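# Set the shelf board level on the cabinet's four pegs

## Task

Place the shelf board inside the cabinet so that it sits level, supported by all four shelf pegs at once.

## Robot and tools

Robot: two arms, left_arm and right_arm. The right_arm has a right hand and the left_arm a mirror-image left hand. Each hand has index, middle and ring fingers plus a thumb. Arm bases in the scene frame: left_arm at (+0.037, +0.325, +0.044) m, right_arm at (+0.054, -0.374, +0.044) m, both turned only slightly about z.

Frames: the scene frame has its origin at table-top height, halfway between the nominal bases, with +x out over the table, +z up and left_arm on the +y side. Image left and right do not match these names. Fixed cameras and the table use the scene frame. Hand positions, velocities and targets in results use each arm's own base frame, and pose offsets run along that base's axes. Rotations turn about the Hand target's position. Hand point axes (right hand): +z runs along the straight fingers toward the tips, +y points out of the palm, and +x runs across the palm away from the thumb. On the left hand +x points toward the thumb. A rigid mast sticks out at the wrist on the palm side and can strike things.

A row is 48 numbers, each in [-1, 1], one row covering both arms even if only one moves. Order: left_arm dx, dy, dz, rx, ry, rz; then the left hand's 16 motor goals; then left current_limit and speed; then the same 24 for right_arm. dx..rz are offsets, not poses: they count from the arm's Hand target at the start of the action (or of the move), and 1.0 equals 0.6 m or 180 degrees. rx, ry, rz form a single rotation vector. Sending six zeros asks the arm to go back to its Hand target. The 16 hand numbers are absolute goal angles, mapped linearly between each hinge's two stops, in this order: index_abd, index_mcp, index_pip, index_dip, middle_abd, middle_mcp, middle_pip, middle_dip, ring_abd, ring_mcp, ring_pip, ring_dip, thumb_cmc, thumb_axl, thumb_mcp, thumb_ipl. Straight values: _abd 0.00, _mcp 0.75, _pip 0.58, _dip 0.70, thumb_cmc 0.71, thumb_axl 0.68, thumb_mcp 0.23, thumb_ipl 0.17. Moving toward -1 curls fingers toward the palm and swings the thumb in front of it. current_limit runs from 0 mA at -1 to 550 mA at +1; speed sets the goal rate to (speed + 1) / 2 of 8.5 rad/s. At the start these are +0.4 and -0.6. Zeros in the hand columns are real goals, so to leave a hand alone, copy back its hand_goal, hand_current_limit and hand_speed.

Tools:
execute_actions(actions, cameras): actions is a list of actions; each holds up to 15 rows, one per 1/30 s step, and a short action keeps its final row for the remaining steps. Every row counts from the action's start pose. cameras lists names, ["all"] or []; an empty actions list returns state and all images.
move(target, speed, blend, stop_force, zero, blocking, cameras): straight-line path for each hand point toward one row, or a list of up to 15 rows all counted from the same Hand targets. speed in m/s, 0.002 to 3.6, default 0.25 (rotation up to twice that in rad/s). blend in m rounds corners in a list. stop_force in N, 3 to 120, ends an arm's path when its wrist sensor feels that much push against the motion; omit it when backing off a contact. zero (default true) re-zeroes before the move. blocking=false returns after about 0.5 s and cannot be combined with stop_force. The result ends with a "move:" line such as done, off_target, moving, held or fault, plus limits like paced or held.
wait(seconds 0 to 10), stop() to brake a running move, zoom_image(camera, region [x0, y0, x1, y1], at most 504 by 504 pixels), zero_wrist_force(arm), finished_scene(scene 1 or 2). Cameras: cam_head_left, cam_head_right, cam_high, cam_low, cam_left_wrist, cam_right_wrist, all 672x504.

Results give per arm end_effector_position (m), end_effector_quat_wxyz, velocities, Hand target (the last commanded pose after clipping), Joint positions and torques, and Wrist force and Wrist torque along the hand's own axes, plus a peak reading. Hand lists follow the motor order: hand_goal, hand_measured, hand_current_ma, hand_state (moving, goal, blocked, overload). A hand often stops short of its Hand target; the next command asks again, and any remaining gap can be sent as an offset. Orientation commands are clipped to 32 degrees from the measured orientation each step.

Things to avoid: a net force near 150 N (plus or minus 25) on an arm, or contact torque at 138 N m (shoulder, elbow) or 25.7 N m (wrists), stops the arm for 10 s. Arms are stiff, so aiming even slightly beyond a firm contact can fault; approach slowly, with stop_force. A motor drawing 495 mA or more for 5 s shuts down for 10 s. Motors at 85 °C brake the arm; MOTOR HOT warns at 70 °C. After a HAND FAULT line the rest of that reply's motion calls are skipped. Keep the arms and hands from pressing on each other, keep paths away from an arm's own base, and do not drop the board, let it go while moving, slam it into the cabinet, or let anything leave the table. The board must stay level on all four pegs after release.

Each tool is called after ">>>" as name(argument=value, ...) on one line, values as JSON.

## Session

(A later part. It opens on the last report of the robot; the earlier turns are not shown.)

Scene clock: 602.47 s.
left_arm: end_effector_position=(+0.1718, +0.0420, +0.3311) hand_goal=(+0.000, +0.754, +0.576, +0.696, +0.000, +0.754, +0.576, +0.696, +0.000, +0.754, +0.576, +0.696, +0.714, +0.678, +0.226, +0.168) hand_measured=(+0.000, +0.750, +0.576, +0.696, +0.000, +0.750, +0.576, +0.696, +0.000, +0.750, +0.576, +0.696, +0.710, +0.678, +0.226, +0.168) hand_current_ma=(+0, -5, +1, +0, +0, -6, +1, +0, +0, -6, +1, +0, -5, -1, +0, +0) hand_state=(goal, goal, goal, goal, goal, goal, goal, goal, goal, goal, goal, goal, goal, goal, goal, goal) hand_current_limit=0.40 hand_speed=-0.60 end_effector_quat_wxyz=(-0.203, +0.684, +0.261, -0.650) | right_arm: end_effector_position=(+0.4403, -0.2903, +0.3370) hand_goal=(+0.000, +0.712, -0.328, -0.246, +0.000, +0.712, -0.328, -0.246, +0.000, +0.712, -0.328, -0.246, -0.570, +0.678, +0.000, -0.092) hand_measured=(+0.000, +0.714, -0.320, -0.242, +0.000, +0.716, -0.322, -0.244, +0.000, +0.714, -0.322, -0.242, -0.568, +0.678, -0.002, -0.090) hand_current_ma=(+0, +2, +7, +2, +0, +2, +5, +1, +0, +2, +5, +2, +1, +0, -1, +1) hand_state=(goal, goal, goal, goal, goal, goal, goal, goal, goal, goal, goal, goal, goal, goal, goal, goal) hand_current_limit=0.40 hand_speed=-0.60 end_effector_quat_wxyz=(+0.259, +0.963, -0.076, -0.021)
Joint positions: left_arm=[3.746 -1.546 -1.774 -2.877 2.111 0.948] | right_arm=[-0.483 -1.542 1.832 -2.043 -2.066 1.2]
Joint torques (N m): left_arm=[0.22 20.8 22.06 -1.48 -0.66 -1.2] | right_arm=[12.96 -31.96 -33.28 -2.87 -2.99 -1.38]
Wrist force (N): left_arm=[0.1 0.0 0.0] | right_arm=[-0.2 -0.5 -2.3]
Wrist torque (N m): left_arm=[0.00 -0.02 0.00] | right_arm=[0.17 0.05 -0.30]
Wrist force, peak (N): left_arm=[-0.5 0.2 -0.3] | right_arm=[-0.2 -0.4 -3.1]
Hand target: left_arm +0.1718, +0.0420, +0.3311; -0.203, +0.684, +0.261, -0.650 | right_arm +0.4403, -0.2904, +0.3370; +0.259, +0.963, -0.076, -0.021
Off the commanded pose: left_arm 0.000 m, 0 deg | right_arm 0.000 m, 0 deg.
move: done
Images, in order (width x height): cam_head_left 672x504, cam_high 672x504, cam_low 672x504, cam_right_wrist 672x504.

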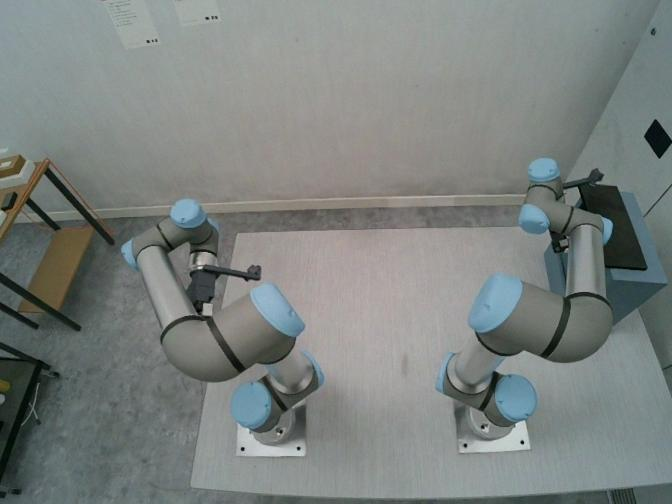

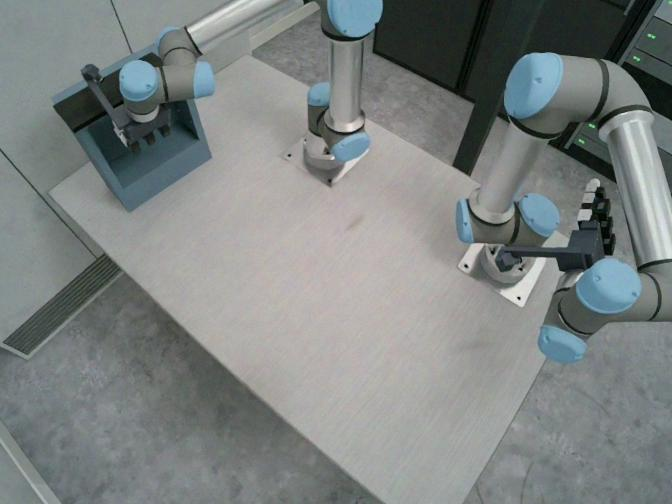

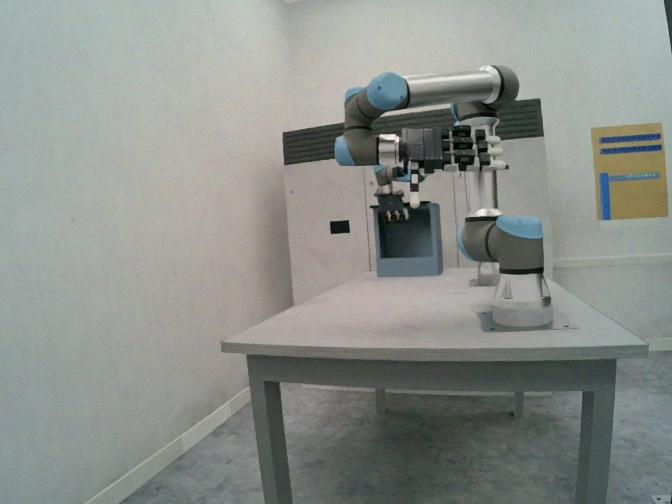

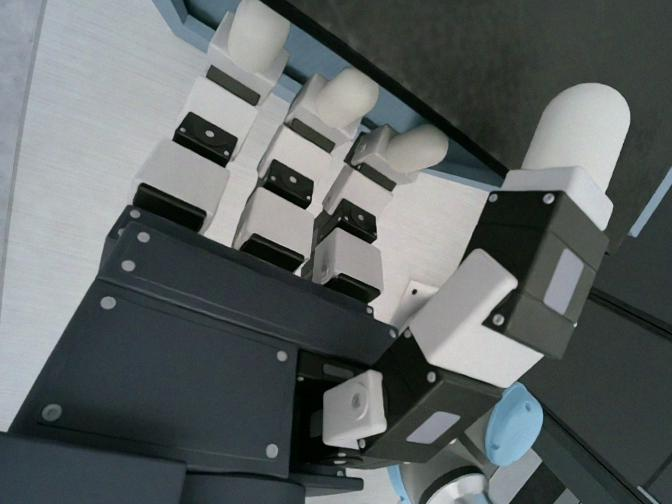

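>>> move(target=[[0,0,0,0,0,0,0,0.754,0.576,0.696,0,0.754,0.576,0.696,0,0.754,0.576,0.696,0.714,0.678,0.226,0.168,0.4,-0.6,-0.0046,-0.0288,0,0,0,0,0,0.712,-0.328,-0.246,0,0.712,-0.328,-0.246,0,0.712,-0.328,-0.246,-0.571,0.678,0,-0.092,0.4,-0.6],[0,0,0,0,0,0,0,0.754,0.576,0.696,0,0.754,0.576,0.696,0,0.754,0.576,0.696,0.714,0.678,0.226,0.168,0.4,-0.6,-0.0046,-0.0288,0.0125,0,0,0,0,0.712,-0.328,-0.246,0,0.712,-0.328,-0.246,0,0.712,-0.328,-0.246,-0.571,0.678,0,-0.092,0.4,-0.6]], speed=0.03, stop_force=4, cameras=["cam_low","cam_right_wrist"])

>>> zoom_image(camera="cam_right_wrist", region=[200, 0, 560, 270])

Scene clock: 634.73 s.
left_arm: end_effector_position=(+0.1718, +0.0420, +0.3311) hand_goal=(+0.000, +0.754, +0.576, +0.696, +0.000, +0.754, +0.576, +0.696, +0.000, +0.754, +0.576, +0.696, +0.714, +0.678, +0.226, +0.168) hand_measured=(+0.000, +0.750, +0.576, +0.696, +0.000, +0.750, +0.576, +0.696, +0.000, +0.750, +0.576, +0.696, +0.710, +0.678, +0.226, +0.168) hand_current_ma=(+0, -5, +1, +0, +0, -6, +1, +0, +0, -6, +1, +0, -5, -1, +0, +0) hand_state=(goal, goal, goal, goal, goal, goal, goal, goal, goal, goal, goal, goal, goal, goal, goal, goal) hand_current_limit=0.40 hand_speed=-0.60 end_effector_quat_wxyz=(-0.203, +0.684, +0.261, -0.650) | right_arm: end_effector_position=(+0.4382, -0.3036, +0.3370) hand_goal=(+0.000, +0.712, -0.328, -0.246, +0.000, +0.712, -0.328, -0.246, +0.000, +0.712, -0.328, -0.246, -0.570, +0.678, +0.000, -0.092) hand_measured=(+0.000, +0.714, -0.320, -0.242, +0.000, +0.720, -0.328, -0.248, +0.000, +0.724, -0.334, -0.258, -0.568, +0.678, -0.002, -0.090) hand_current_ma=(+0, +2, +7, +2, +0, +8, +0, -1, +0, +15, -4, -12, +1, +0, -2, +1) hand_state=(goal, goal, goal, goal, goal, goal, goal, goal, goal, goal, goal, goal, goal, goal, goal, goal) hand_current_limit=0.40 hand_speed=-0.60 end_effector_quat_wxyz=(+0.258, +0.963, -0.076, -0.021)
Joint positions: left_arm=[3.746 -1.546 -1.774 -2.877 2.111 0.948] | right_arm=[-0.509 -1.538 1.831 -2.06 -2.061 1.171]
Joint torques (N m): left_arm=[0.45 20.78 21.99 -1.42 -0.64 -1.27] | right_arm=[12.4 -32.52 -17.81 -1.98 -3.11 -1.82]
Wrist force (N): left_arm=[-0.5 0.1 -0.4] | right_arm=[-0.1 -1.3 -2.6]
Wrist torque (N m): left_arm=[0.04 0.05 -0.05] | right_arm=[0.19 0.06 -0.33]
Wrist force, peak (N): left_arm=[-0.1 0.5 -0.5] | right_arm=[-0.1 -6.6 -3.7]
Hand target: left_arm +0.1718, +0.0420, +0.3311; -0.203, +0.684, +0.261, -0.650 | right_arm +0.4382, -0.3036, +0.3370; +0.258, +0.963, -0.076, -0.021 (not the last commanded pose)
Off the commanded pose: left_arm 0.000 m, 0 deg | right_arm 0.009 m, 0 deg.
move: contact (right_arm); path passed 0 of 2 targets
Images, in order (width x height): cam_low 672x504, cam_right_wrist 672x504.

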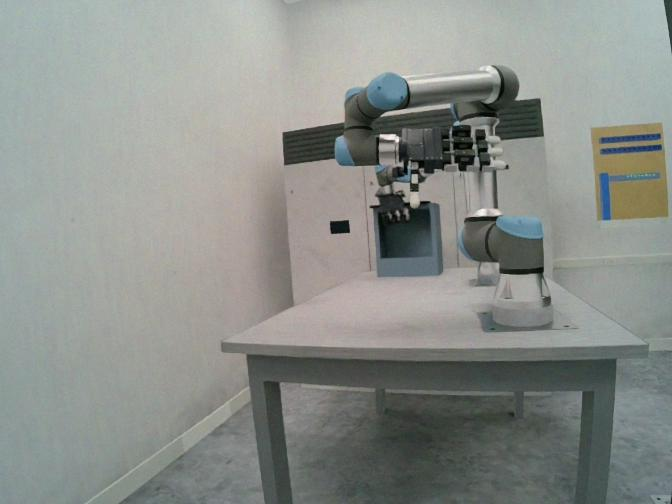

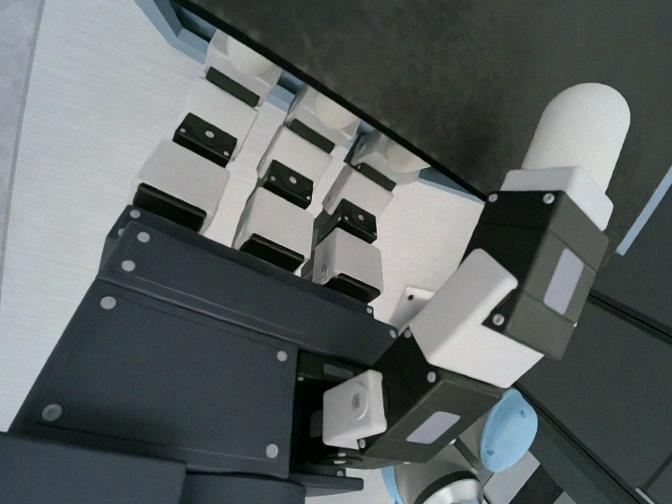

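Scaled by 1.400 from the camera's 672x504 image, which has a finer 960x720 frame.

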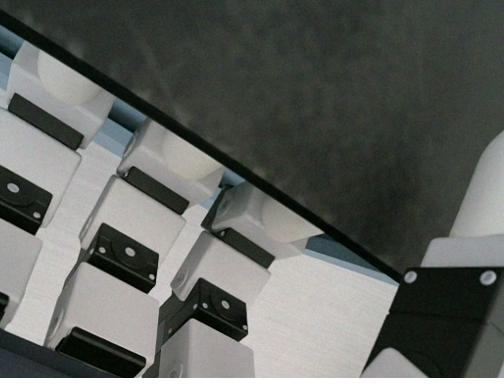

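>>> move(target=[[0,0,0,0,0,0,0,0.754,0.576,0.696,0,0.754,0.576,0.696,0,0.754,0.576,0.696,0.714,0.678,0.226,0.168,0.4,-0.6,0.0005,0.0033,0,0,0,0,0,0.712,-0.328,-0.246,0,0.712,-0.328,-0.246,0,0.712,-0.328,-0.246,-0.571,0.678,0,-0.092,0.4,-0.6]], speed=0.03)

>>> move(target=[[0,0,0,0,0,0,0,0.754,0.576,0.696,0,0.754,0.576,0.696,0,0.754,0.576,0.696,0.714,0.678,0.226,0.168,0.4,-0.6,0,0,0.022,0,0,0,0,0.712,-0.328,-0.246,0,0.712,-0.328,-0.246,0,0.712,-0.328,-0.246,-0.571,0.678,0,-0.092,0.4,-0.6]], speed=0.01, stop_force=3, cameras=["cam_low","cam_right_wrist"])

Scene clock: 645.20 s.
left_arm: end_effector_position=(+0.1718, +0.0420, +0.3311) hand_goal=(+0.000, +0.754, +0.576, +0.696, +0.000, +0.754, +0.576, +0.696, +0.000, +0.754, +0.576, +0.696, +0.714, +0.678, +0.226, +0.168) hand_measured=(+0.000, +0.750, +0.576, +0.696, +0.000, +0.750, +0.576, +0.696, +0.000, +0.750, +0.576, +0.696, +0.710, +0.678, +0.226, +0.168) hand_current_ma=(+0, -5, +1, +0, +0, -6, +1, +0, +0, -6, +1, +0, -5, -1, +0, +0) hand_state=(goal, goal, goal, goal, goal, goal, goal, goal, goal, goal, goal, goal, goal, goal, goal, goal) hand_current_limit=0.40 hand_speed=-0.60 end_effector_quat_wxyz=(-0.203, +0.684, +0.261, -0.650) | right_arm: end_effector_position=(+0.4385, -0.3016, +0.3370) hand_goal=(+0.000, +0.712, -0.328, -0.246, +0.000, +0.712, -0.328, -0.246, +0.000, +0.712, -0.328, -0.246, -0.570, +0.678, +0.000, -0.092) hand_measured=(+0.000, +0.714, -0.320, -0.242, +0.000, +0.720, -0.328, -0.248, +0.000, +0.724, -0.328, -0.248, -0.568, +0.678, -0.002, -0.090) hand_current_ma=(+0, +2, +7, +2, +0, +8, +0, -1, +0, +13, +0, -2, +1, +0, -2, +1) hand_state=(goal, goal, goal, goal, goal, goal, goal, goal, goal, goal, goal, goal, goal, goal, goal, goal) hand_current_limit=0.40 hand_speed=-0.60 end_effector_quat_wxyz=(+0.258, +0.963, -0.076, -0.021)
Joint positions: left_arm=[3.746 -1.546 -1.774 -2.877 2.111 0.948] | right_arm=[-0.505 -1.538 1.832 -2.057 -2.062 1.175]
Joint torques (N m): left_arm=[-0.1 20.7 22.11 -1.48 -0.71 -1.21] | right_arm=[7.48 -31.36 -13.47 -1.02 -2.83 1.14]
Wrist force (N): left_arm=[0.1 0.0 -0.3] | right_arm=[-0.2 -0.2 -2.7]
Wrist torque (N m): left_arm=[0.02 -0.03 0.00] | right_arm=[0.24 0.07 -0.29]
Wrist force, peak (N): left_arm=[-0.2 0.2 -0.8] | right_arm=[-0.1 -1.5 -3.0]
Hand target: left_arm +0.1718, +0.0420, +0.3311; -0.203, +0.684, +0.261, -0.650 | right_arm +0.4385, -0.3016, +0.3370; +0.258, +0.963, -0.076, -0.021
Off the commanded pose: left_arm 0.000 m, 0 deg | right_arm 0.000 m, 0 deg.
move: done

Scene clock: 647.13 s.
left_arm: end_effector_position=(+0.1718, +0.0420, +0.3311) hand_goal=(+0.000, +0.754, +0.576, +0.696, +0.000, +0.754, +0.576, +0.696, +0.000, +0.754, +0.576, +0.696, +0.714, +0.678, +0.226, +0.168) hand_measured=(+0.000, +0.750, +0.576, +0.696, +0.000, +0.750, +0.576, +0.696, +0.000, +0.750, +0.576, +0.696, +0.710, +0.678, +0.226, +0.168) hand_current_ma=(+0, -5, +1, +0, +0, -6, +1, +0, +0, -6, +1, +0, -5, -1, +0, +0) hand_state=(goal, goal, goal, goal, goal, goal, goal, goal, goal, goal, goal, goal, goal, goal, goal, goal) hand_current_limit=0.40 hand_speed=-0.60 end_effector_quat_wxyz=(-0.203, +0.684, +0.261, -0.650) | right_arm: end_effector_position=(+0.4385, -0.3016, +0.3502) hand_goal=(+0.000, +0.712, -0.328, -0.246, +0.000, +0.712, -0.328, -0.246, +0.000, +0.712, -0.328, -0.246, -0.570, +0.678, +0.000, -0.092) hand_measured=(+0.000, +0.714, -0.320, -0.242, +0.000, +0.720, -0.328, -0.248, +0.000, +0.724, -0.328, -0.248, -0.568, +0.678, -0.002, -0.090) hand_current_ma=(+0, +2, +7, +2, +0, +8, +0, -1, +0, +13, +0, -2, +1, +0, -2, +1) hand_state=(goal, goal, goal, goal, goal, goal, goal, goal, goal, goal, goal, goal, goal, goal, goal, goal) hand_current_limit=0.40 hand_speed=-0.60 end_effector_quat_wxyz=(+0.259, +0.963, -0.076, -0.021)
Joint positions: left_arm=[3.746 -1.546 -1.774 -2.877 2.111 0.948] | right_arm=[-0.505 -1.547 1.806 -2.023 -2.062 1.175]
Joint torques (N m): left_arm=[-0.04 21.55 22.09 -1.41 -0.78 -1.18] | right_arm=[-13.25 -21.7 -13.61 -4.58 -1.12 -1.21]
Wrist force (N): left_arm=[0.2 0.2 0.0] | right_arm=[0.2 -0.4 -2.4]
Wrist torque (N m): left_arm=[0.02 -0.03 0.01] | right_arm=[0.20 0.00 -0.27]
Wrist force, peak (N): left_arm=[-0.6 0.0 0.0] | right_arm=[-0.3 -0.4 -2.8]
Hand target: left_arm +0.1718, +0.0420, +0.3311; -0.203, +0.684, +0.261, -0.650 | right_arm +0.4385, -0.3016, +0.3502; +0.258, +0.963, -0.076, -0.021
Off the commanded pose: left_arm 0.000 m, 0 deg | right_arm 0.000 m, 0 deg.
move: done
Images, in order (width x height): cam_low 672x504, cam_right_wrist 672x504.

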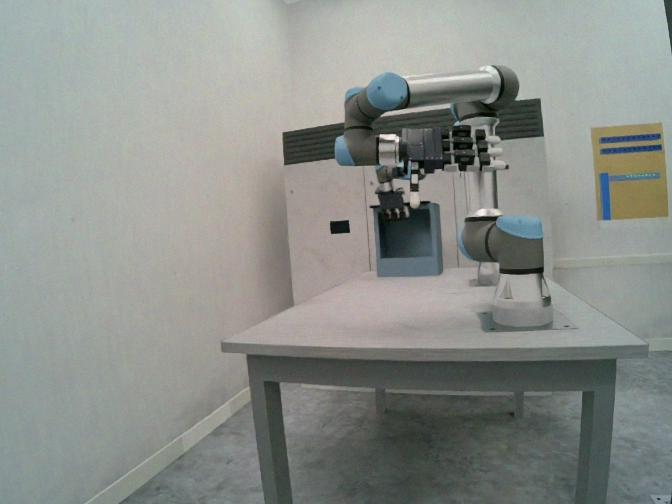

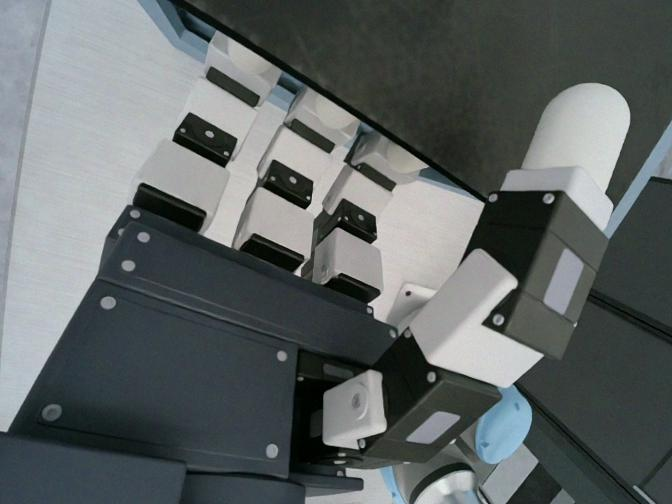

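>>> move(target=[[0,0,0,0,0,0,0,0.754,0.576,0.696,0,0.754,0.576,0.696,0,0.754,0.576,0.696,0.714,0.678,0.226,0.168,0.4,-0.6,0,0,0.02,0,0,0,0,0.712,-0.328,-0.246,0,0.712,-0.328,-0.246,0,0.712,-0.328,-0.246,-0.571,0.678,0,-0.092,0.4,-0.6]], speed=0.01, stop_force=3, cameras=["cam_low","cam_right_wrist","cam_high"])

>>> zoom_image(camera="cam_low", region=[360, 180, 460, 255])

Scene clock: 653.13 s.
left_arm: end_effector_position=(+0.1718, +0.0420, +0.3311) hand_goal=(+0.000, +0.754, +0.576, +0.696, +0.000, +0.754, +0.576, +0.696, +0.000, +0.754, +0.576, +0.696, +0.714, +0.678, +0.226, +0.168) hand_measured=(+0.000, +0.750, +0.576, +0.696, +0.000, +0.750, +0.576, +0.696, +0.000, +0.750, +0.576, +0.696, +0.710, +0.678, +0.226, +0.168) hand_current_ma=(+0, -5, +1, +0, +0, -6, +1, +0, +0, -6, +1, +0, -5, -1, +0, +0) hand_state=(goal, goal, goal, goal, goal, goal, goal, goal, goal, goal, goal, goal, goal, goal, goal, goal) hand_current_limit=0.40 hand_speed=-0.60 end_effector_quat_wxyz=(-0.203, +0.684, +0.261, -0.650) | right_arm: end_effector_position=(+0.4385, -0.3016, +0.3622) hand_goal=(+0.000, +0.712, -0.328, -0.246, +0.000, +0.712, -0.328, -0.246, +0.000, +0.712, -0.328, -0.246, -0.570, +0.678, +0.000, -0.092) hand_measured=(+0.000, +0.722, -0.320, -0.244, +0.000, +0.724, -0.324, -0.248, +0.000, +0.724, -0.324, -0.248, -0.568, +0.678, -0.002, -0.090) hand_current_ma=(+0, +9, +7, +2, +0, +16, +2, -1, +0, +16, +3, -1, +1, +0, -2, +1) hand_state=(goal, goal, goal, goal, goal, goal, goal, goal, goal, goal, goal, goal, goal, goal, goal, goal) hand_current_limit=0.40 hand_speed=-0.60 end_effector_quat_wxyz=(+0.259, +0.963, -0.076, -0.021)
Joint positions: left_arm=[3.746 -1.546 -1.774 -2.877 2.111 0.948] | right_arm=[-0.505 -1.554 1.781 -1.991 -2.062 1.175]
Joint torques (N m): left_arm=[0.18 20.96 22.63 -1.57 -0.86 -1.24] | right_arm=[-13.66 -22.74 -14.38 -4.87 -0.23 1.43]
Wrist force (N): left_arm=[-0.1 0.0 -0.1] | right_arm=[0.0 -1.9 -1.0]
Wrist torque (N m): left_arm=[0.01 0.01 -0.01] | right_arm=[0.21 -0.02 -0.35]
Wrist force, peak (N): left_arm=[0.3 0.5 -0.4] | right_arm=[-0.1 -0.4 -3.0]
Hand target: left_arm +0.1718, +0.0420, +0.3311; -0.203, +0.684, +0.261, -0.650 | right_arm +0.4385, -0.3016, +0.3622; +0.258, +0.963, -0.076, -0.021
Off the commanded pose: left_arm 0.000 m, 0 deg | right_arm 0.000 m, 0 deg.
move: done
Images, in order (width x height): cam_high 672x504, cam_low 672x504, cam_right_wrist 672x504.

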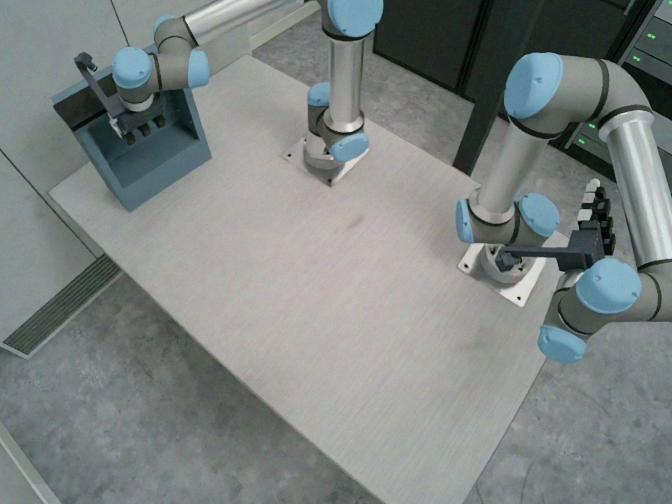

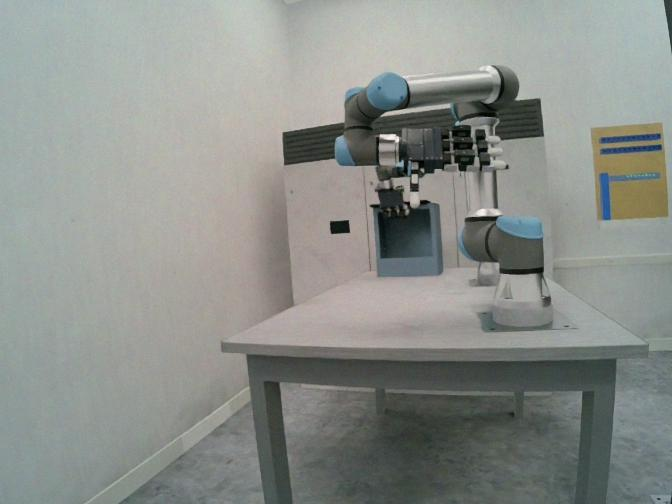

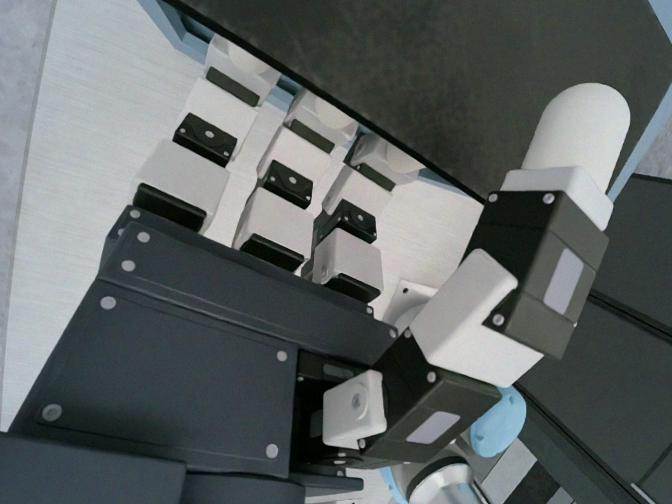

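Scaled by 5.040 from the camera's 672x504 image, which has a finer 960x720 frame.

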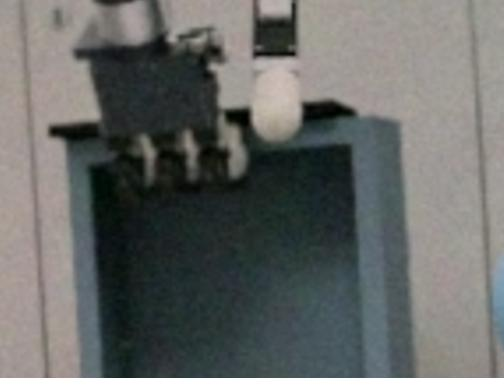

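>>> zoom_image(camera="cam_right_wrist", region=[180, 0, 516, 252])

>>> zoom_image(camera="cam_high", region=[40, 30, 220, 165])

Scaled by 1.500 from the camera's 672x504 image, which has a finer 960x720 frame.

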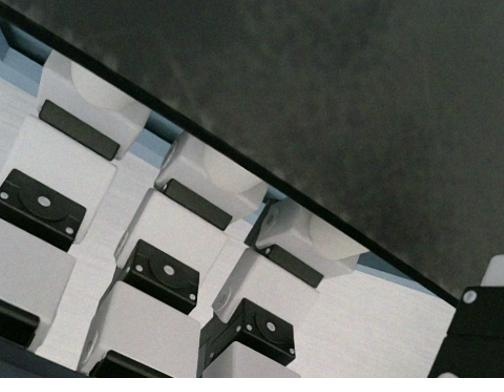

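Scaled by 2.800 from the camera's 672x504 image, which has a finer 960x720 frame.

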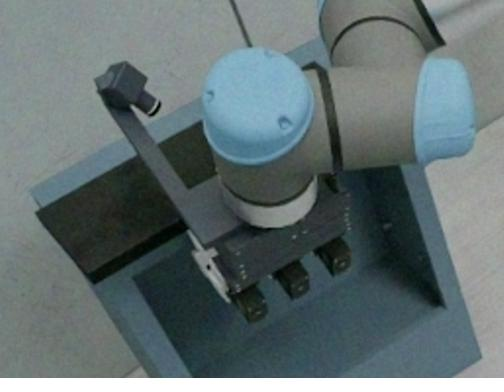

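>>> move(target=[[0,0,0,0,0,0,0,0.754,0.576,0.696,0,0.754,0.576,0.696,0,0.754,0.576,0.696,0.714,0.678,0.226,0.168,0.4,-0.6,0,0,-0.0133,0,0,0,0,0.712,-0.328,-0.246,0,0.712,-0.328,-0.246,0,0.712,-0.328,-0.246,-0.571,0.678,0,-0.092,0.4,-0.6]], speed=0.02, cameras=["cam_low","cam_right_wrist"])

>>> zoom_image(camera="cam_low", region=[360, 180, 460, 255])

>>> zoom_image(camera="cam_right_wrist", region=[180, 0, 516, 252])

Scene clock: 671.87 s.
left_arm: end_effector_position=(+0.1718, +0.0420, +0.3311) hand_goal=(+0.000, +0.754, +0.576, +0.696, +0.000, +0.754, +0.576, +0.696, +0.000, +0.754, +0.576, +0.696, +0.714, +0.678, +0.226, +0.168) hand_measured=(+0.000, +0.750, +0.576, +0.696, +0.000, +0.750, +0.576, +0.696, +0.000, +0.750, +0.576, +0.696, +0.710, +0.678, +0.226, +0.168) hand_current_ma=(+0, -5, +1, +0, +0, -6, +1, +0, +0, -6, +1, +0, -5, -1, +0, +0) hand_state=(goal, goal, goal, goal, goal, goal, goal, goal, goal, goal, goal, goal, goal, goal, goal, goal) hand_current_limit=0.40 hand_speed=-0.60 end_effector_quat_wxyz=(-0.203, +0.684, +0.261, -0.650) | right_arm: end_effector_position=(+0.4385, -0.3016, +0.3541) hand_goal=(+0.000, +0.712, -0.328, -0.246, +0.000, +0.712, -0.328, -0.246, +0.000, +0.712, -0.328, -0.246, -0.570, +0.678, +0.000, -0.092) hand_measured=(+0.000, +0.722, -0.320, -0.244, +0.000, +0.726, -0.324, -0.248, +0.000, +0.724, -0.324, -0.248, -0.568, +0.678, -0.002, -0.090) hand_current_ma=(+0, +10, +7, +2, +0, +16, +2, -1, +0, +14, +3, -1, +1, +0, -2, +1) hand_state=(goal, goal, goal, goal, goal, goal, goal, goal, goal, goal, goal, goal, goal, goal, goal, goal) hand_current_limit=0.40 hand_speed=-0.60 end_effector_quat_wxyz=(+0.258, +0.963, -0.076, -0.021)
Joint positions: left_arm=[3.746 -1.546 -1.774 -2.877 2.111 0.948] | right_arm=[-0.505 -1.549 1.798 -2.013 -2.062 1.175]
Joint torques (N m): left_arm=[-0.13 20.73 22.51 -1.57 -0.78 -1.16] | right_arm=[-12.81 -22.5 -30.29 -0.81 -0.06 1.16]
Wrist force (N): left_arm=[-0.1 0.5 0.1] | right_arm=[-0.1 -0.4 -2.3]
Wrist torque (N m): left_arm=[0.06 0.02 -0.03] | right_arm=[0.18 0.03 -0.29]
Wrist force, peak (N): left_arm=[-0.6 0.2 -0.1] | right_arm=[0.3 -0.5 -2.7]
Hand target: left_arm +0.1718, +0.0420, +0.3311; -0.203, +0.684, +0.261, -0.650 | right_arm +0.4385, -0.3016, +0.3542; +0.258, +0.963, -0.076, -0.021
Off the commanded pose: left_arm 0.000 m, 0 deg | right_arm 0.000 m, 0 deg.
move: done
Images, in order (width x height): cam_low 672x504, cam_right_wrist 672x504.

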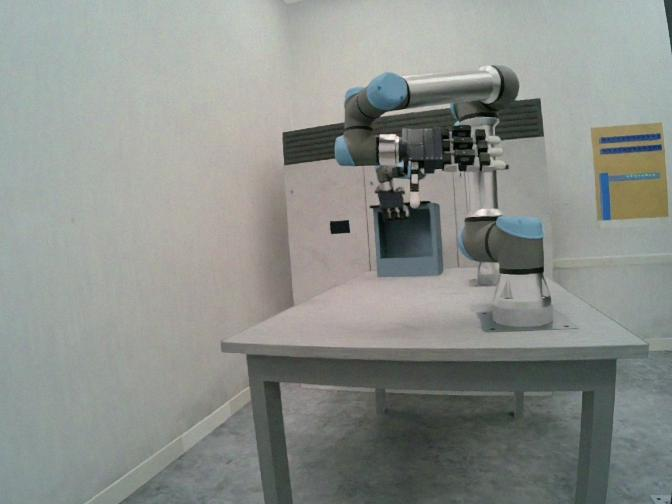

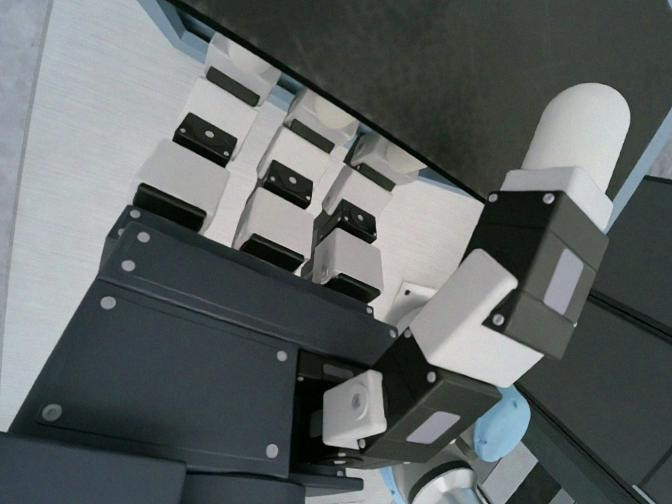

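Scaled by 5.040 from the camera's 672x504 image, which has a finer 960x720 frame.

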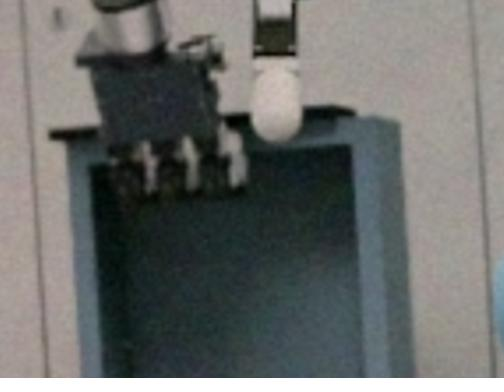

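Scaled by 1.500 from the camera's 672x504 image, which has a finer 960x720 frame.

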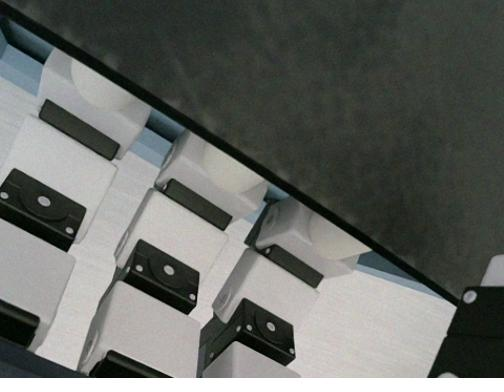

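>>> move(target=[[0,0,0,0,0,0,0,0.754,0.576,0.696,0,0.754,0.576,0.696,0,0.754,0.576,0.696,0.714,0.678,0.226,0.168,0.4,-0.6,0,0,0.0025,0,0,0,0,0.690,-0.328,-0.246,0,0.690,-0.328,-0.246,0,0.690,-0.328,-0.246,-0.571,0.678,-0.33,-0.092,0.1,-0.95]], speed=0.02, cameras=["cam_low","cam_right_wrist"])

>>> wait(seconds=1, cameras=["cam_right_wrist"])

Scene clock: 682.47 s.
left_arm: end_effector_position=(+0.1718, +0.0420, +0.3311) hand_goal=(+0.000, +0.754, +0.576, +0.696, +0.000, +0.754, +0.576, +0.696, +0.000, +0.754, +0.576, +0.696, +0.714, +0.678, +0.226, +0.168) hand_measured=(+0.000, +0.750, +0.576, +0.696, +0.000, +0.750, +0.576, +0.696, +0.000, +0.750, +0.576, +0.696, +0.710, +0.678, +0.226, +0.168) hand_current_ma=(+0, -5, +1, +0, +0, -6, +1, +0, +0, -6, +1, +0, -5, -1, +0, +0) hand_state=(goal, goal, goal, goal, goal, goal, goal, goal, goal, goal, goal, goal, goal, goal, goal, goal) hand_current_limit=0.40 hand_speed=-0.60 end_effector_quat_wxyz=(-0.203, +0.684, +0.261, -0.650) | right_arm: end_effector_position=(+0.4385, -0.3016, +0.3557) hand_goal=(+0.000, +0.690, -0.328, -0.246, +0.000, +0.690, -0.328, -0.246, +0.000, +0.690, -0.328, -0.246, -0.570, +0.678, -0.330, -0.092) hand_measured=(+0.000, +0.702, -0.320, -0.244, +0.000, +0.704, -0.324, -0.248, +0.000, +0.702, -0.324, -0.248, -0.568, +0.678, -0.326, -0.090) hand_current_ma=(+0, +13, +7, +2, +0, +19, +2, -1, +0, +14, +3, -1, +1, +0, +3, +1) hand_state=(goal, goal, goal, goal, goal, goal, goal, goal, goal, goal, goal, goal, goal, goal, goal, goal) hand_current_limit=0.10 hand_speed=-0.95 end_effector_quat_wxyz=(+0.258, +0.963, -0.076, -0.021)
Joint positions: left_arm=[3.746 -1.546 -1.774 -2.877 2.111 0.948] | right_arm=[-0.505 -1.55 1.794 -2.008 -2.062 1.175]
Joint torques (N m): left_arm=[-0.08 20.41 22.18 -1.49 -0.88 -1.22] | right_arm=[-11.71 -25.29 -14.7 -4.4 -0.21 -0.99]
Wrist force (N): left_arm=[-0.3 0.1 -0.1] | right_arm=[0.3 -0.5 -2.0]
Wrist torque (N m): left_arm=[0.03 0.03 -0.03] | right_arm=[0.18 -0.06 -0.29]
Wrist force, peak (N): left_arm=[-0.4 0.5 0.2] | right_arm=[-0.2 -0.4 -3.0]
Hand target: left_arm +0.1718, +0.0420, +0.3311; -0.203, +0.684, +0.261, -0.650 | right_arm +0.4385, -0.3016, +0.3557; +0.258, +0.963, -0.076, -0.021
Off the commanded pose: left_arm 0.000 m, 0 deg | right_arm 0.000 m, 0 deg.
move: done
Images, in order (width x height): cam_low 672x504, cam_right_wrist 672x504.

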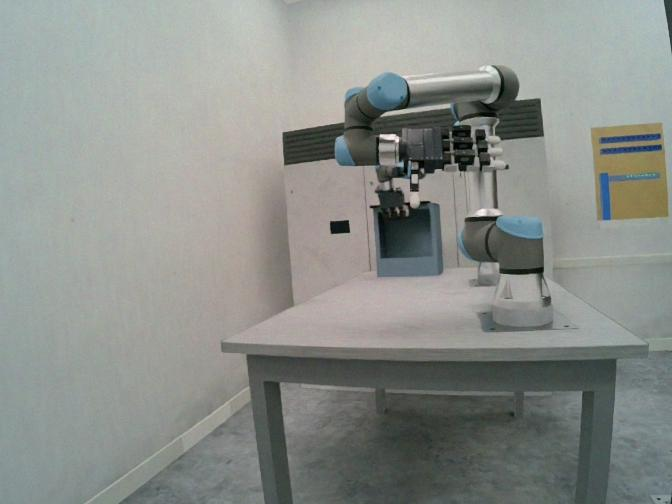

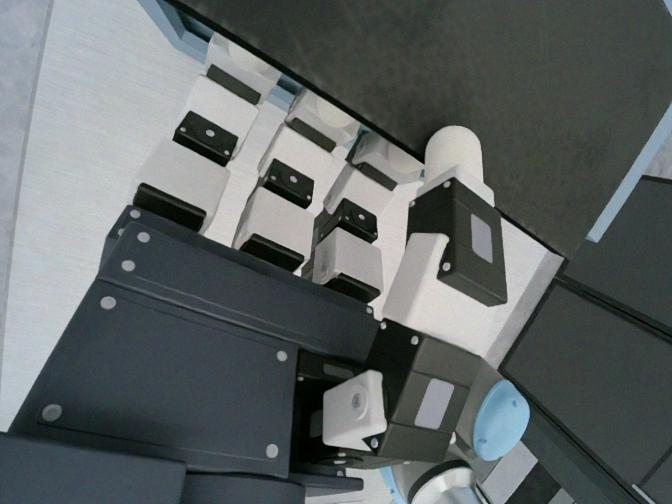

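Scene clock: 683.47 s.
left_arm: end_effector_position=(+0.1718, +0.0420, +0.3311) hand_goal=(+0.000, +0.754, +0.576, +0.696, +0.000, +0.754, +0.576, +0.696, +0.000, +0.754, +0.576, +0.696, +0.714, +0.678, +0.226, +0.168) hand_measured=(+0.000, +0.750, +0.576, +0.696, +0.000, +0.750, +0.576, +0.696, +0.000, +0.750, +0.576, +0.696, +0.710, +0.678, +0.226, +0.168) hand_current_ma=(+0, -5, +1, +0, +0, -6, +1, +0, +0, -6, +1, +0, -5, -1, +0, +0) hand_state=(goal, goal, goal, goal, goal, goal, goal, goal, goal, goal, goal, goal, goal, goal, goal, goal) hand_current_limit=0.40 hand_speed=-0.60 end_effector_quat_wxyz=(-0.203, +0.684, +0.261, -0.650) | right_arm: end_effector_position=(+0.4385, -0.3016, +0.3557) hand_goal=(+0.000, +0.690, -0.328, -0.246, +0.000, +0.690, -0.328, -0.246, +0.000, +0.690, -0.328, -0.246, -0.570, +0.678, -0.330, -0.092) hand_measured=(+0.000, +0.702, -0.320, -0.244, +0.000, +0.704, -0.324, -0.248, +0.000, +0.702, -0.324, -0.248, -0.568, +0.678, -0.326, -0.090) hand_current_ma=(+0, +13, +7, +2, +0, +19, +2, -1, +0, +14, +3, -1, +1, +0, +3, +1) hand_state=(goal, goal, goal, goal, goal, goal, goal, goal, goal, goal, goal, goal, goal, goal, goal, goal) hand_current_limit=0.10 hand_speed=-0.95 end_effector_quat_wxyz=(+0.258, +0.963, -0.076, -0.021)
Joint positions: left_arm=[3.746 -1.546 -1.774 -2.877 2.111 0.948] | right_arm=[-0.505 -1.55 1.794 -2.008 -2.062 1.175]
Joint torques (N m): left_arm=[-0.25 21.6 23.15 -1.52 -0.97 -1.2] | right_arm=[-11.48 -22.11 -14.46 -4.59 -0.26 -0.56]
Wrist force (N): left_arm=[-0.5 0.2 -0.3] | right_arm=[0.2 -0.4 -2.4]
Wrist torque (N m): left_arm=[0.06 0.06 -0.06] | right_arm=[0.22 -0.05 -0.30]
Wrist force, peak (N): left_arm=[-0.5 0.2 -0.3] | right_arm=[-0.1 -0.5 -2.7]
Hand target: left_arm +0.1718, +0.0420, +0.3311; -0.203, +0.684, +0.261, -0.650 | right_arm +0.4385, -0.3016, +0.3557; +0.258, +0.963, -0.076, -0.021
Off the commanded pose: left_arm 0.000 m, 0 deg | right_arm 0.000 m, 0 deg.
wait: 1.00 s; at rest by 0.17 s
Images, in order (width x height): cam_right_wrist 672x504.

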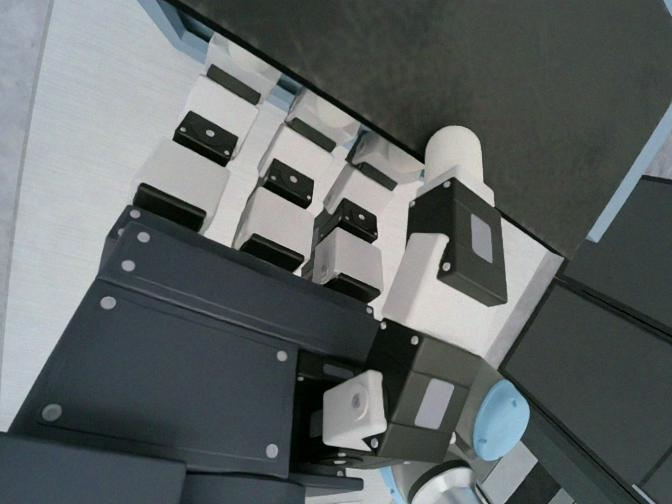

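>>> move(target=[[0,0,0,0,0,0,0,0.754,0.576,0.696,0,0.754,0.576,0.696,0,0.754,0.576,0.696,0.714,0.678,0.226,0.168,0.4,-0.6,0,0,0,0,0,0,0,0.660,-0.328,-0.246,0,0.660,-0.328,-0.246,0,0.660,-0.328,-0.246,-0.571,0.678,-0.44,-0.092,0.1,-0.97]], speed=0.02, cameras=["cam_low","cam_right_wrist"])

Scene clock: 692.00 s.
left_arm: end_effector_position=(+0.1718, +0.0420, +0.3311) hand_goal=(+0.000, +0.754, +0.576, +0.696, +0.000, +0.754, +0.576, +0.696, +0.000, +0.754, +0.576, +0.696, +0.714, +0.678, +0.226, +0.168) hand_measured=(+0.000, +0.750, +0.576, +0.696, +0.000, +0.750, +0.576, +0.696, +0.000, +0.750, +0.576, +0.696, +0.710, +0.678, +0.226, +0.168) hand_current_ma=(+0, -5, +1, +0, +0, -6, +1, +0, +0, -6, +1, +0, -5, -1, +0, +0) hand_state=(goal, goal, goal, goal, goal, goal, goal, goal, goal, goal, goal, goal, goal, goal, goal, goal) hand_current_limit=0.40 hand_speed=-0.60 end_effector_quat_wxyz=(-0.203, +0.684, +0.261, -0.650) | right_arm: end_effector_position=(+0.4385, -0.3016, +0.3557) hand_goal=(+0.000, +0.660, -0.328, -0.246, +0.000, +0.660, -0.328, -0.246, +0.000, +0.660, -0.328, -0.246, -0.570, +0.678, -0.440, -0.092) hand_measured=(+0.000, +0.698, -0.320, -0.244, +0.000, +0.700, -0.322, -0.248, +0.000, +0.700, -0.322, -0.248, -0.568, +0.678, -0.332, -0.086) hand_current_ma=(+0, +74, +8, +2, +0, +84, +4, -1, +0, +81, +4, -1, +1, +0, +91, +10) hand_state=(goal, blocked, goal, goal, goal, blocked, goal, goal, goal, blocked, goal, goal, goal, goal, moving, goal) hand_current_limit=0.10 hand_speed=-0.97 end_effector_quat_wxyz=(+0.258, +0.963, -0.076, -0.021)
Joint positions: left_arm=[3.746 -1.546 -1.774 -2.877 2.111 0.948] | right_arm=[-0.505 -1.55 1.794 -2.008 -2.062 1.175]
Joint torques (N m): left_arm=[0.54 20.68 23.52 -1.65 -1.02 -1.18] | right_arm=[-11.16 -22.05 -14.65 -4.47 -0.28 0.65]
Wrist force (N): left_arm=[-0.3 0.0 -0.1] | right_arm=[0.2 -1.5 -1.6]
Wrist torque (N m): left_arm=[0.02 0.03 -0.04] | right_arm=[0.27 -0.06 -0.35]
Wrist force, peak (N): left_arm=[-0.1 0.7 -0.3] | right_arm=[0.2 -2.2 -1.3]
Hand target: left_arm +0.1718, +0.0420, +0.3311; -0.203, +0.684, +0.261, -0.650 | right_arm +0.4385, -0.3016, +0.3557; +0.258, +0.963, -0.076, -0.021
Off the commanded pose: left_arm 0.000 m, 0 deg | right_arm 0.000 m, 0 deg.
move: done
Images, in order (width x height): cam_low 672x504, cam_right_wrist 672x504.

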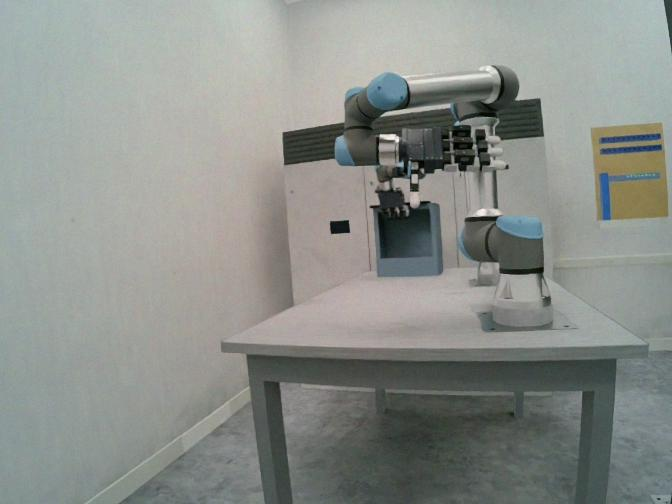

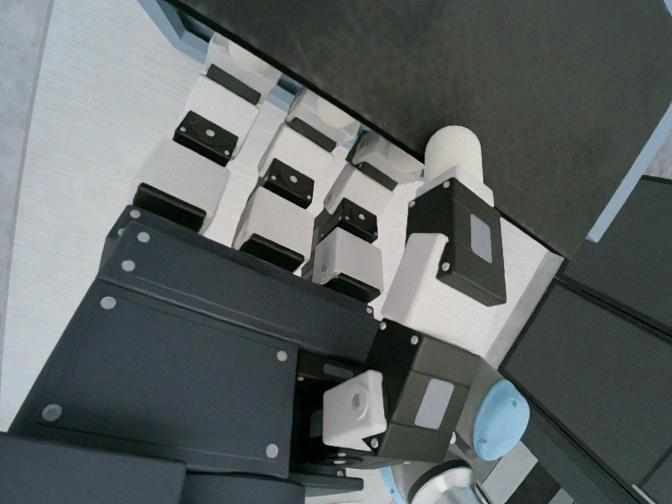

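>>> move(target=[[0,0,0,0,0,0,0,0.754,0.576,0.696,0,0.754,0.576,0.696,0,0.754,0.576,0.696,0.714,0.678,0.226,0.168,0.4,-0.6,0.0078,0.0494,0,0,0,0,0,0.660,-0.328,-0.246,0,0.660,-0.328,-0.246,0,0.660,-0.328,-0.246,-0.571,0.678,-0.44,-0.092,0.1,-0.97]], speed=0.03, cameras=["cam_low","cam_right_wrist","cam_high"])

Scene clock: 698.13 s.
left_arm: end_effector_position=(+0.1718, +0.0420, +0.3311) hand_goal=(+0.000, +0.754, +0.576, +0.696, +0.000, +0.754, +0.576, +0.696, +0.000, +0.754, +0.576, +0.696, +0.714, +0.678, +0.226, +0.168) hand_measured=(+0.000, +0.750, +0.576, +0.696, +0.000, +0.750, +0.576, +0.696, +0.000, +0.750, +0.576, +0.696, +0.710, +0.678, +0.226, +0.168) hand_current_ma=(+0, -5, +1, +0, +0, -6, +1, +0, +0, -6, +1, +0, -5, -1, +0, +0) hand_state=(goal, goal, goal, goal, goal, goal, goal, goal, goal, goal, goal, goal, goal, goal, goal, goal) hand_current_limit=0.40 hand_speed=-0.60 end_effector_quat_wxyz=(-0.203, +0.684, +0.261, -0.650) | right_arm: end_effector_position=(+0.4432, -0.2718, +0.3557) hand_goal=(+0.000, +0.660, -0.328, -0.246, +0.000, +0.660, -0.328, -0.246, +0.000, +0.660, -0.328, -0.246, -0.570, +0.678, -0.440, -0.092) hand_measured=(+0.000, +0.694, -0.316, -0.242, +0.000, +0.698, -0.320, -0.244, +0.000, +0.696, -0.318, -0.244, -0.568, +0.678, -0.342, -0.072) hand_current_ma=(+0, +66, +14, +2, +0, +75, +8, +1, +0, +70, +10, +1, +1, +0, +302, +43) hand_state=(goal, blocked, goal, goal, goal, blocked, goal, goal, goal, blocked, goal, goal, goal, goal, blocked, blocked) hand_current_limit=0.10 hand_speed=-0.97 end_effector_quat_wxyz=(+0.258, +0.963, -0.076, -0.021)
Joint positions: left_arm=[3.746 -1.546 -1.774 -2.877 2.111 0.948] | right_arm=[-0.446 -1.557 1.793 -1.969 -2.072 1.241]
Joint torques (N m): left_arm=[0.58 21.48 22.35 -1.55 -1 -1.25] | right_arm=[-16.02 -27.12 -32.93 -4.37 -1.7 -2.01]
Wrist force (N): left_arm=[-0.3 0.4 0.0] | right_arm=[-0.2 0.1 -2.4]
Wrist torque (N m): left_arm=[0.05 0.02 -0.04] | right_arm=[0.24 -0.06 -0.34]
Wrist force, peak (N): left_arm=[-0.3 0.1 -0.6] | right_arm=[0.0 -1.4 -4.9]
Hand target: left_arm +0.1718, +0.0420, +0.3311; -0.203, +0.684, +0.261, -0.650 | right_arm +0.4432, -0.2720, +0.3557; +0.258, +0.963, -0.076, -0.021
Off the commanded pose: left_arm 0.000 m, 0 deg | right_arm 0.000 m, 0 deg.
move: done
Images, in order (width x height): cam_high 672x504, cam_low 672x504, cam_right_wrist 672x504.

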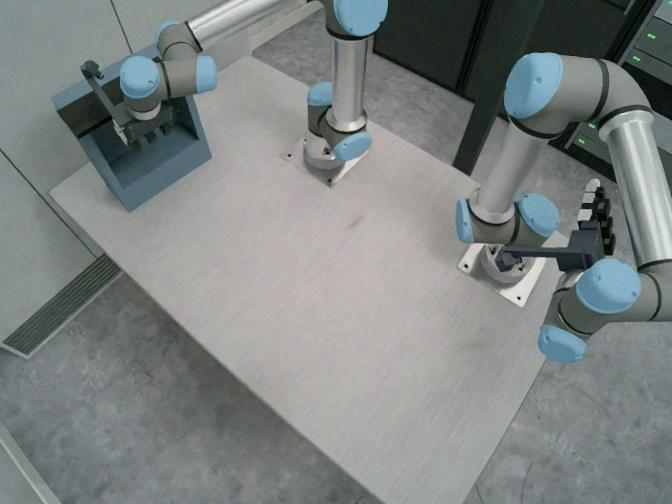

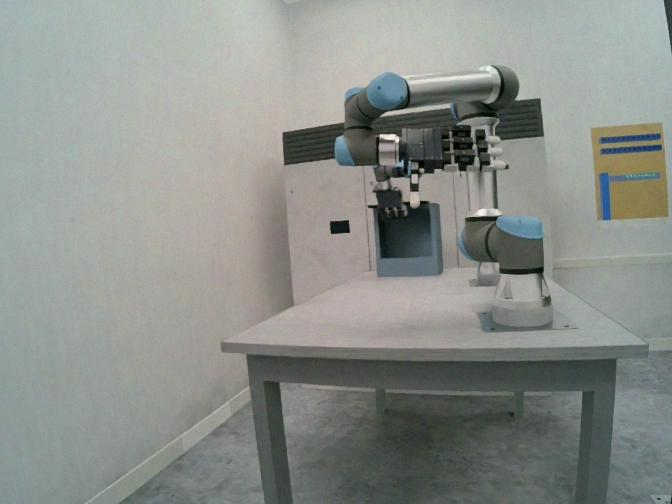

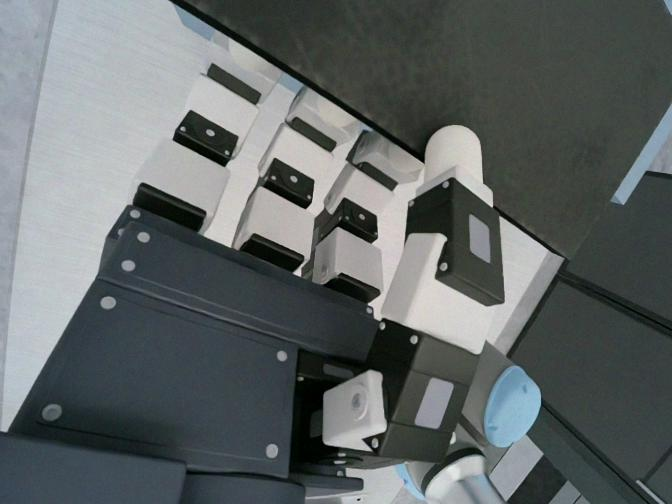

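>>> move(target=[[0,0,0,0,0,0,0,0.754,0.576,0.696,0,0.754,0.576,0.696,0,0.754,0.576,0.696,0.714,0.678,0.226,0.168,0.4,-0.6,0,0,0,0,0,0,0,0.69,-0.318,-0.243,0,0.69,-0.318,-0.243,0,0.69,-0.318,-0.243,-0.571,0.678,-0.17,-0.092,0.1,-0.95]], speed=0.02, cameras=["cam_low","cam_right_wrist"])

Scene clock: 713.00 s.
left_arm: end_effector_position=(+0.1718, +0.0420, +0.3311) hand_goal=(+0.000, +0.754, +0.576, +0.696, +0.000, +0.754, +0.576, +0.696, +0.000, +0.754, +0.576, +0.696, +0.714, +0.678, +0.226, +0.168) hand_measured=(+0.000, +0.750, +0.576, +0.696, +0.000, +0.750, +0.576, +0.696, +0.000, +0.750, +0.576, +0.696, +0.710, +0.678, +0.226, +0.168) hand_current_ma=(+0, -5, +1, +0, +0, -6, +1, +0, +0, -6, +1, +0, -5, -1, +0, +0) hand_state=(goal, goal, goal, goal, goal, goal, goal, goal, goal, goal, goal, goal, goal, goal, goal, goal) hand_current_limit=0.40 hand_speed=-0.60 end_effector_quat_wxyz=(-0.203, +0.684, +0.261, -0.650) | right_arm: end_effector_position=(+0.4432, -0.2720, +0.3557) hand_goal=(+0.000, +0.690, -0.318, -0.242, +0.000, +0.690, -0.318, -0.242, +0.000, +0.690, -0.318, -0.242, -0.570, +0.678, -0.170, -0.092) hand_measured=(+0.000, +0.698, -0.312, -0.244, +0.000, +0.700, -0.316, -0.244, +0.000, +0.700, -0.314, -0.244, -0.568, +0.678, -0.342, -0.072) hand_current_ma=(+0, +9, +4, -1, +0, +12, +1, -1, +0, +10, +2, -1, +1, +0, +36, +43) hand_state=(goal, goal, goal, goal, goal, goal, goal, goal, goal, goal, goal, goal, goal, goal, moving, blocked) hand_current_limit=0.10 hand_speed=-0.95 end_effector_quat_wxyz=(+0.258, +0.963, -0.076, -0.021)
Joint positions: left_arm=[3.746 -1.546 -1.774 -2.877 2.111 0.948] | right_arm=[-0.446 -1.557 1.793 -1.969 -2.072 1.241]
Joint torques (N m): left_arm=[0.1 21.49 23.14 -1.47 -1.07 -1.26] | right_arm=[-13.92 -19.64 -18.79 -4.24 0.38 -1.89]
Wrist force (N): left_arm=[-0.1 0.3 -0.2] | right_arm=[0.0 0.0 -3.3]
Wrist torque (N m): left_arm=[0.05 0.00 -0.02] | right_arm=[0.25 -0.01 -0.28]
Wrist force, peak (N): left_arm=[-0.2 0.4 -0.5] | right_arm=[0.2 -1.7 -3.4]
Hand target: left_arm +0.1718, +0.0420, +0.3311; -0.203, +0.684, +0.261, -0.650 | right_arm +0.4432, -0.2720, +0.3557; +0.258, +0.963, -0.076, -0.021
Off the commanded pose: left_arm 0.000 m, 0 deg | right_arm 0.000 m, 0 deg.
move: done
Images, in order (width x height): cam_low 672x504, cam_right_wrist 672x504.

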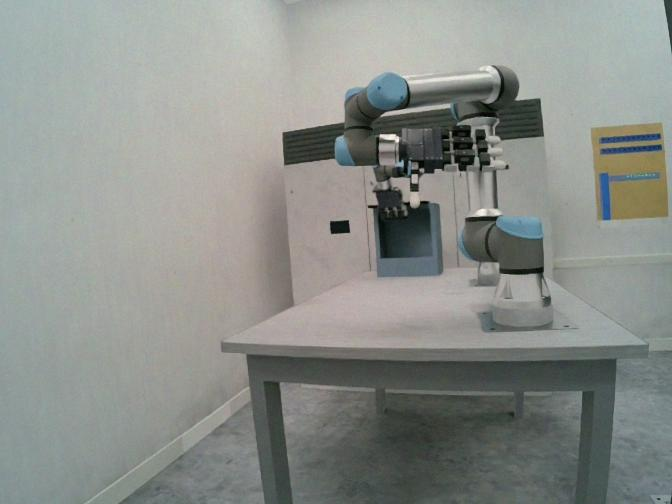

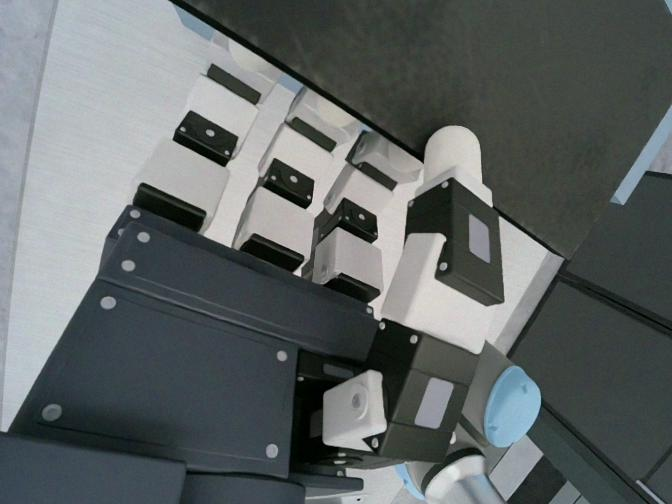

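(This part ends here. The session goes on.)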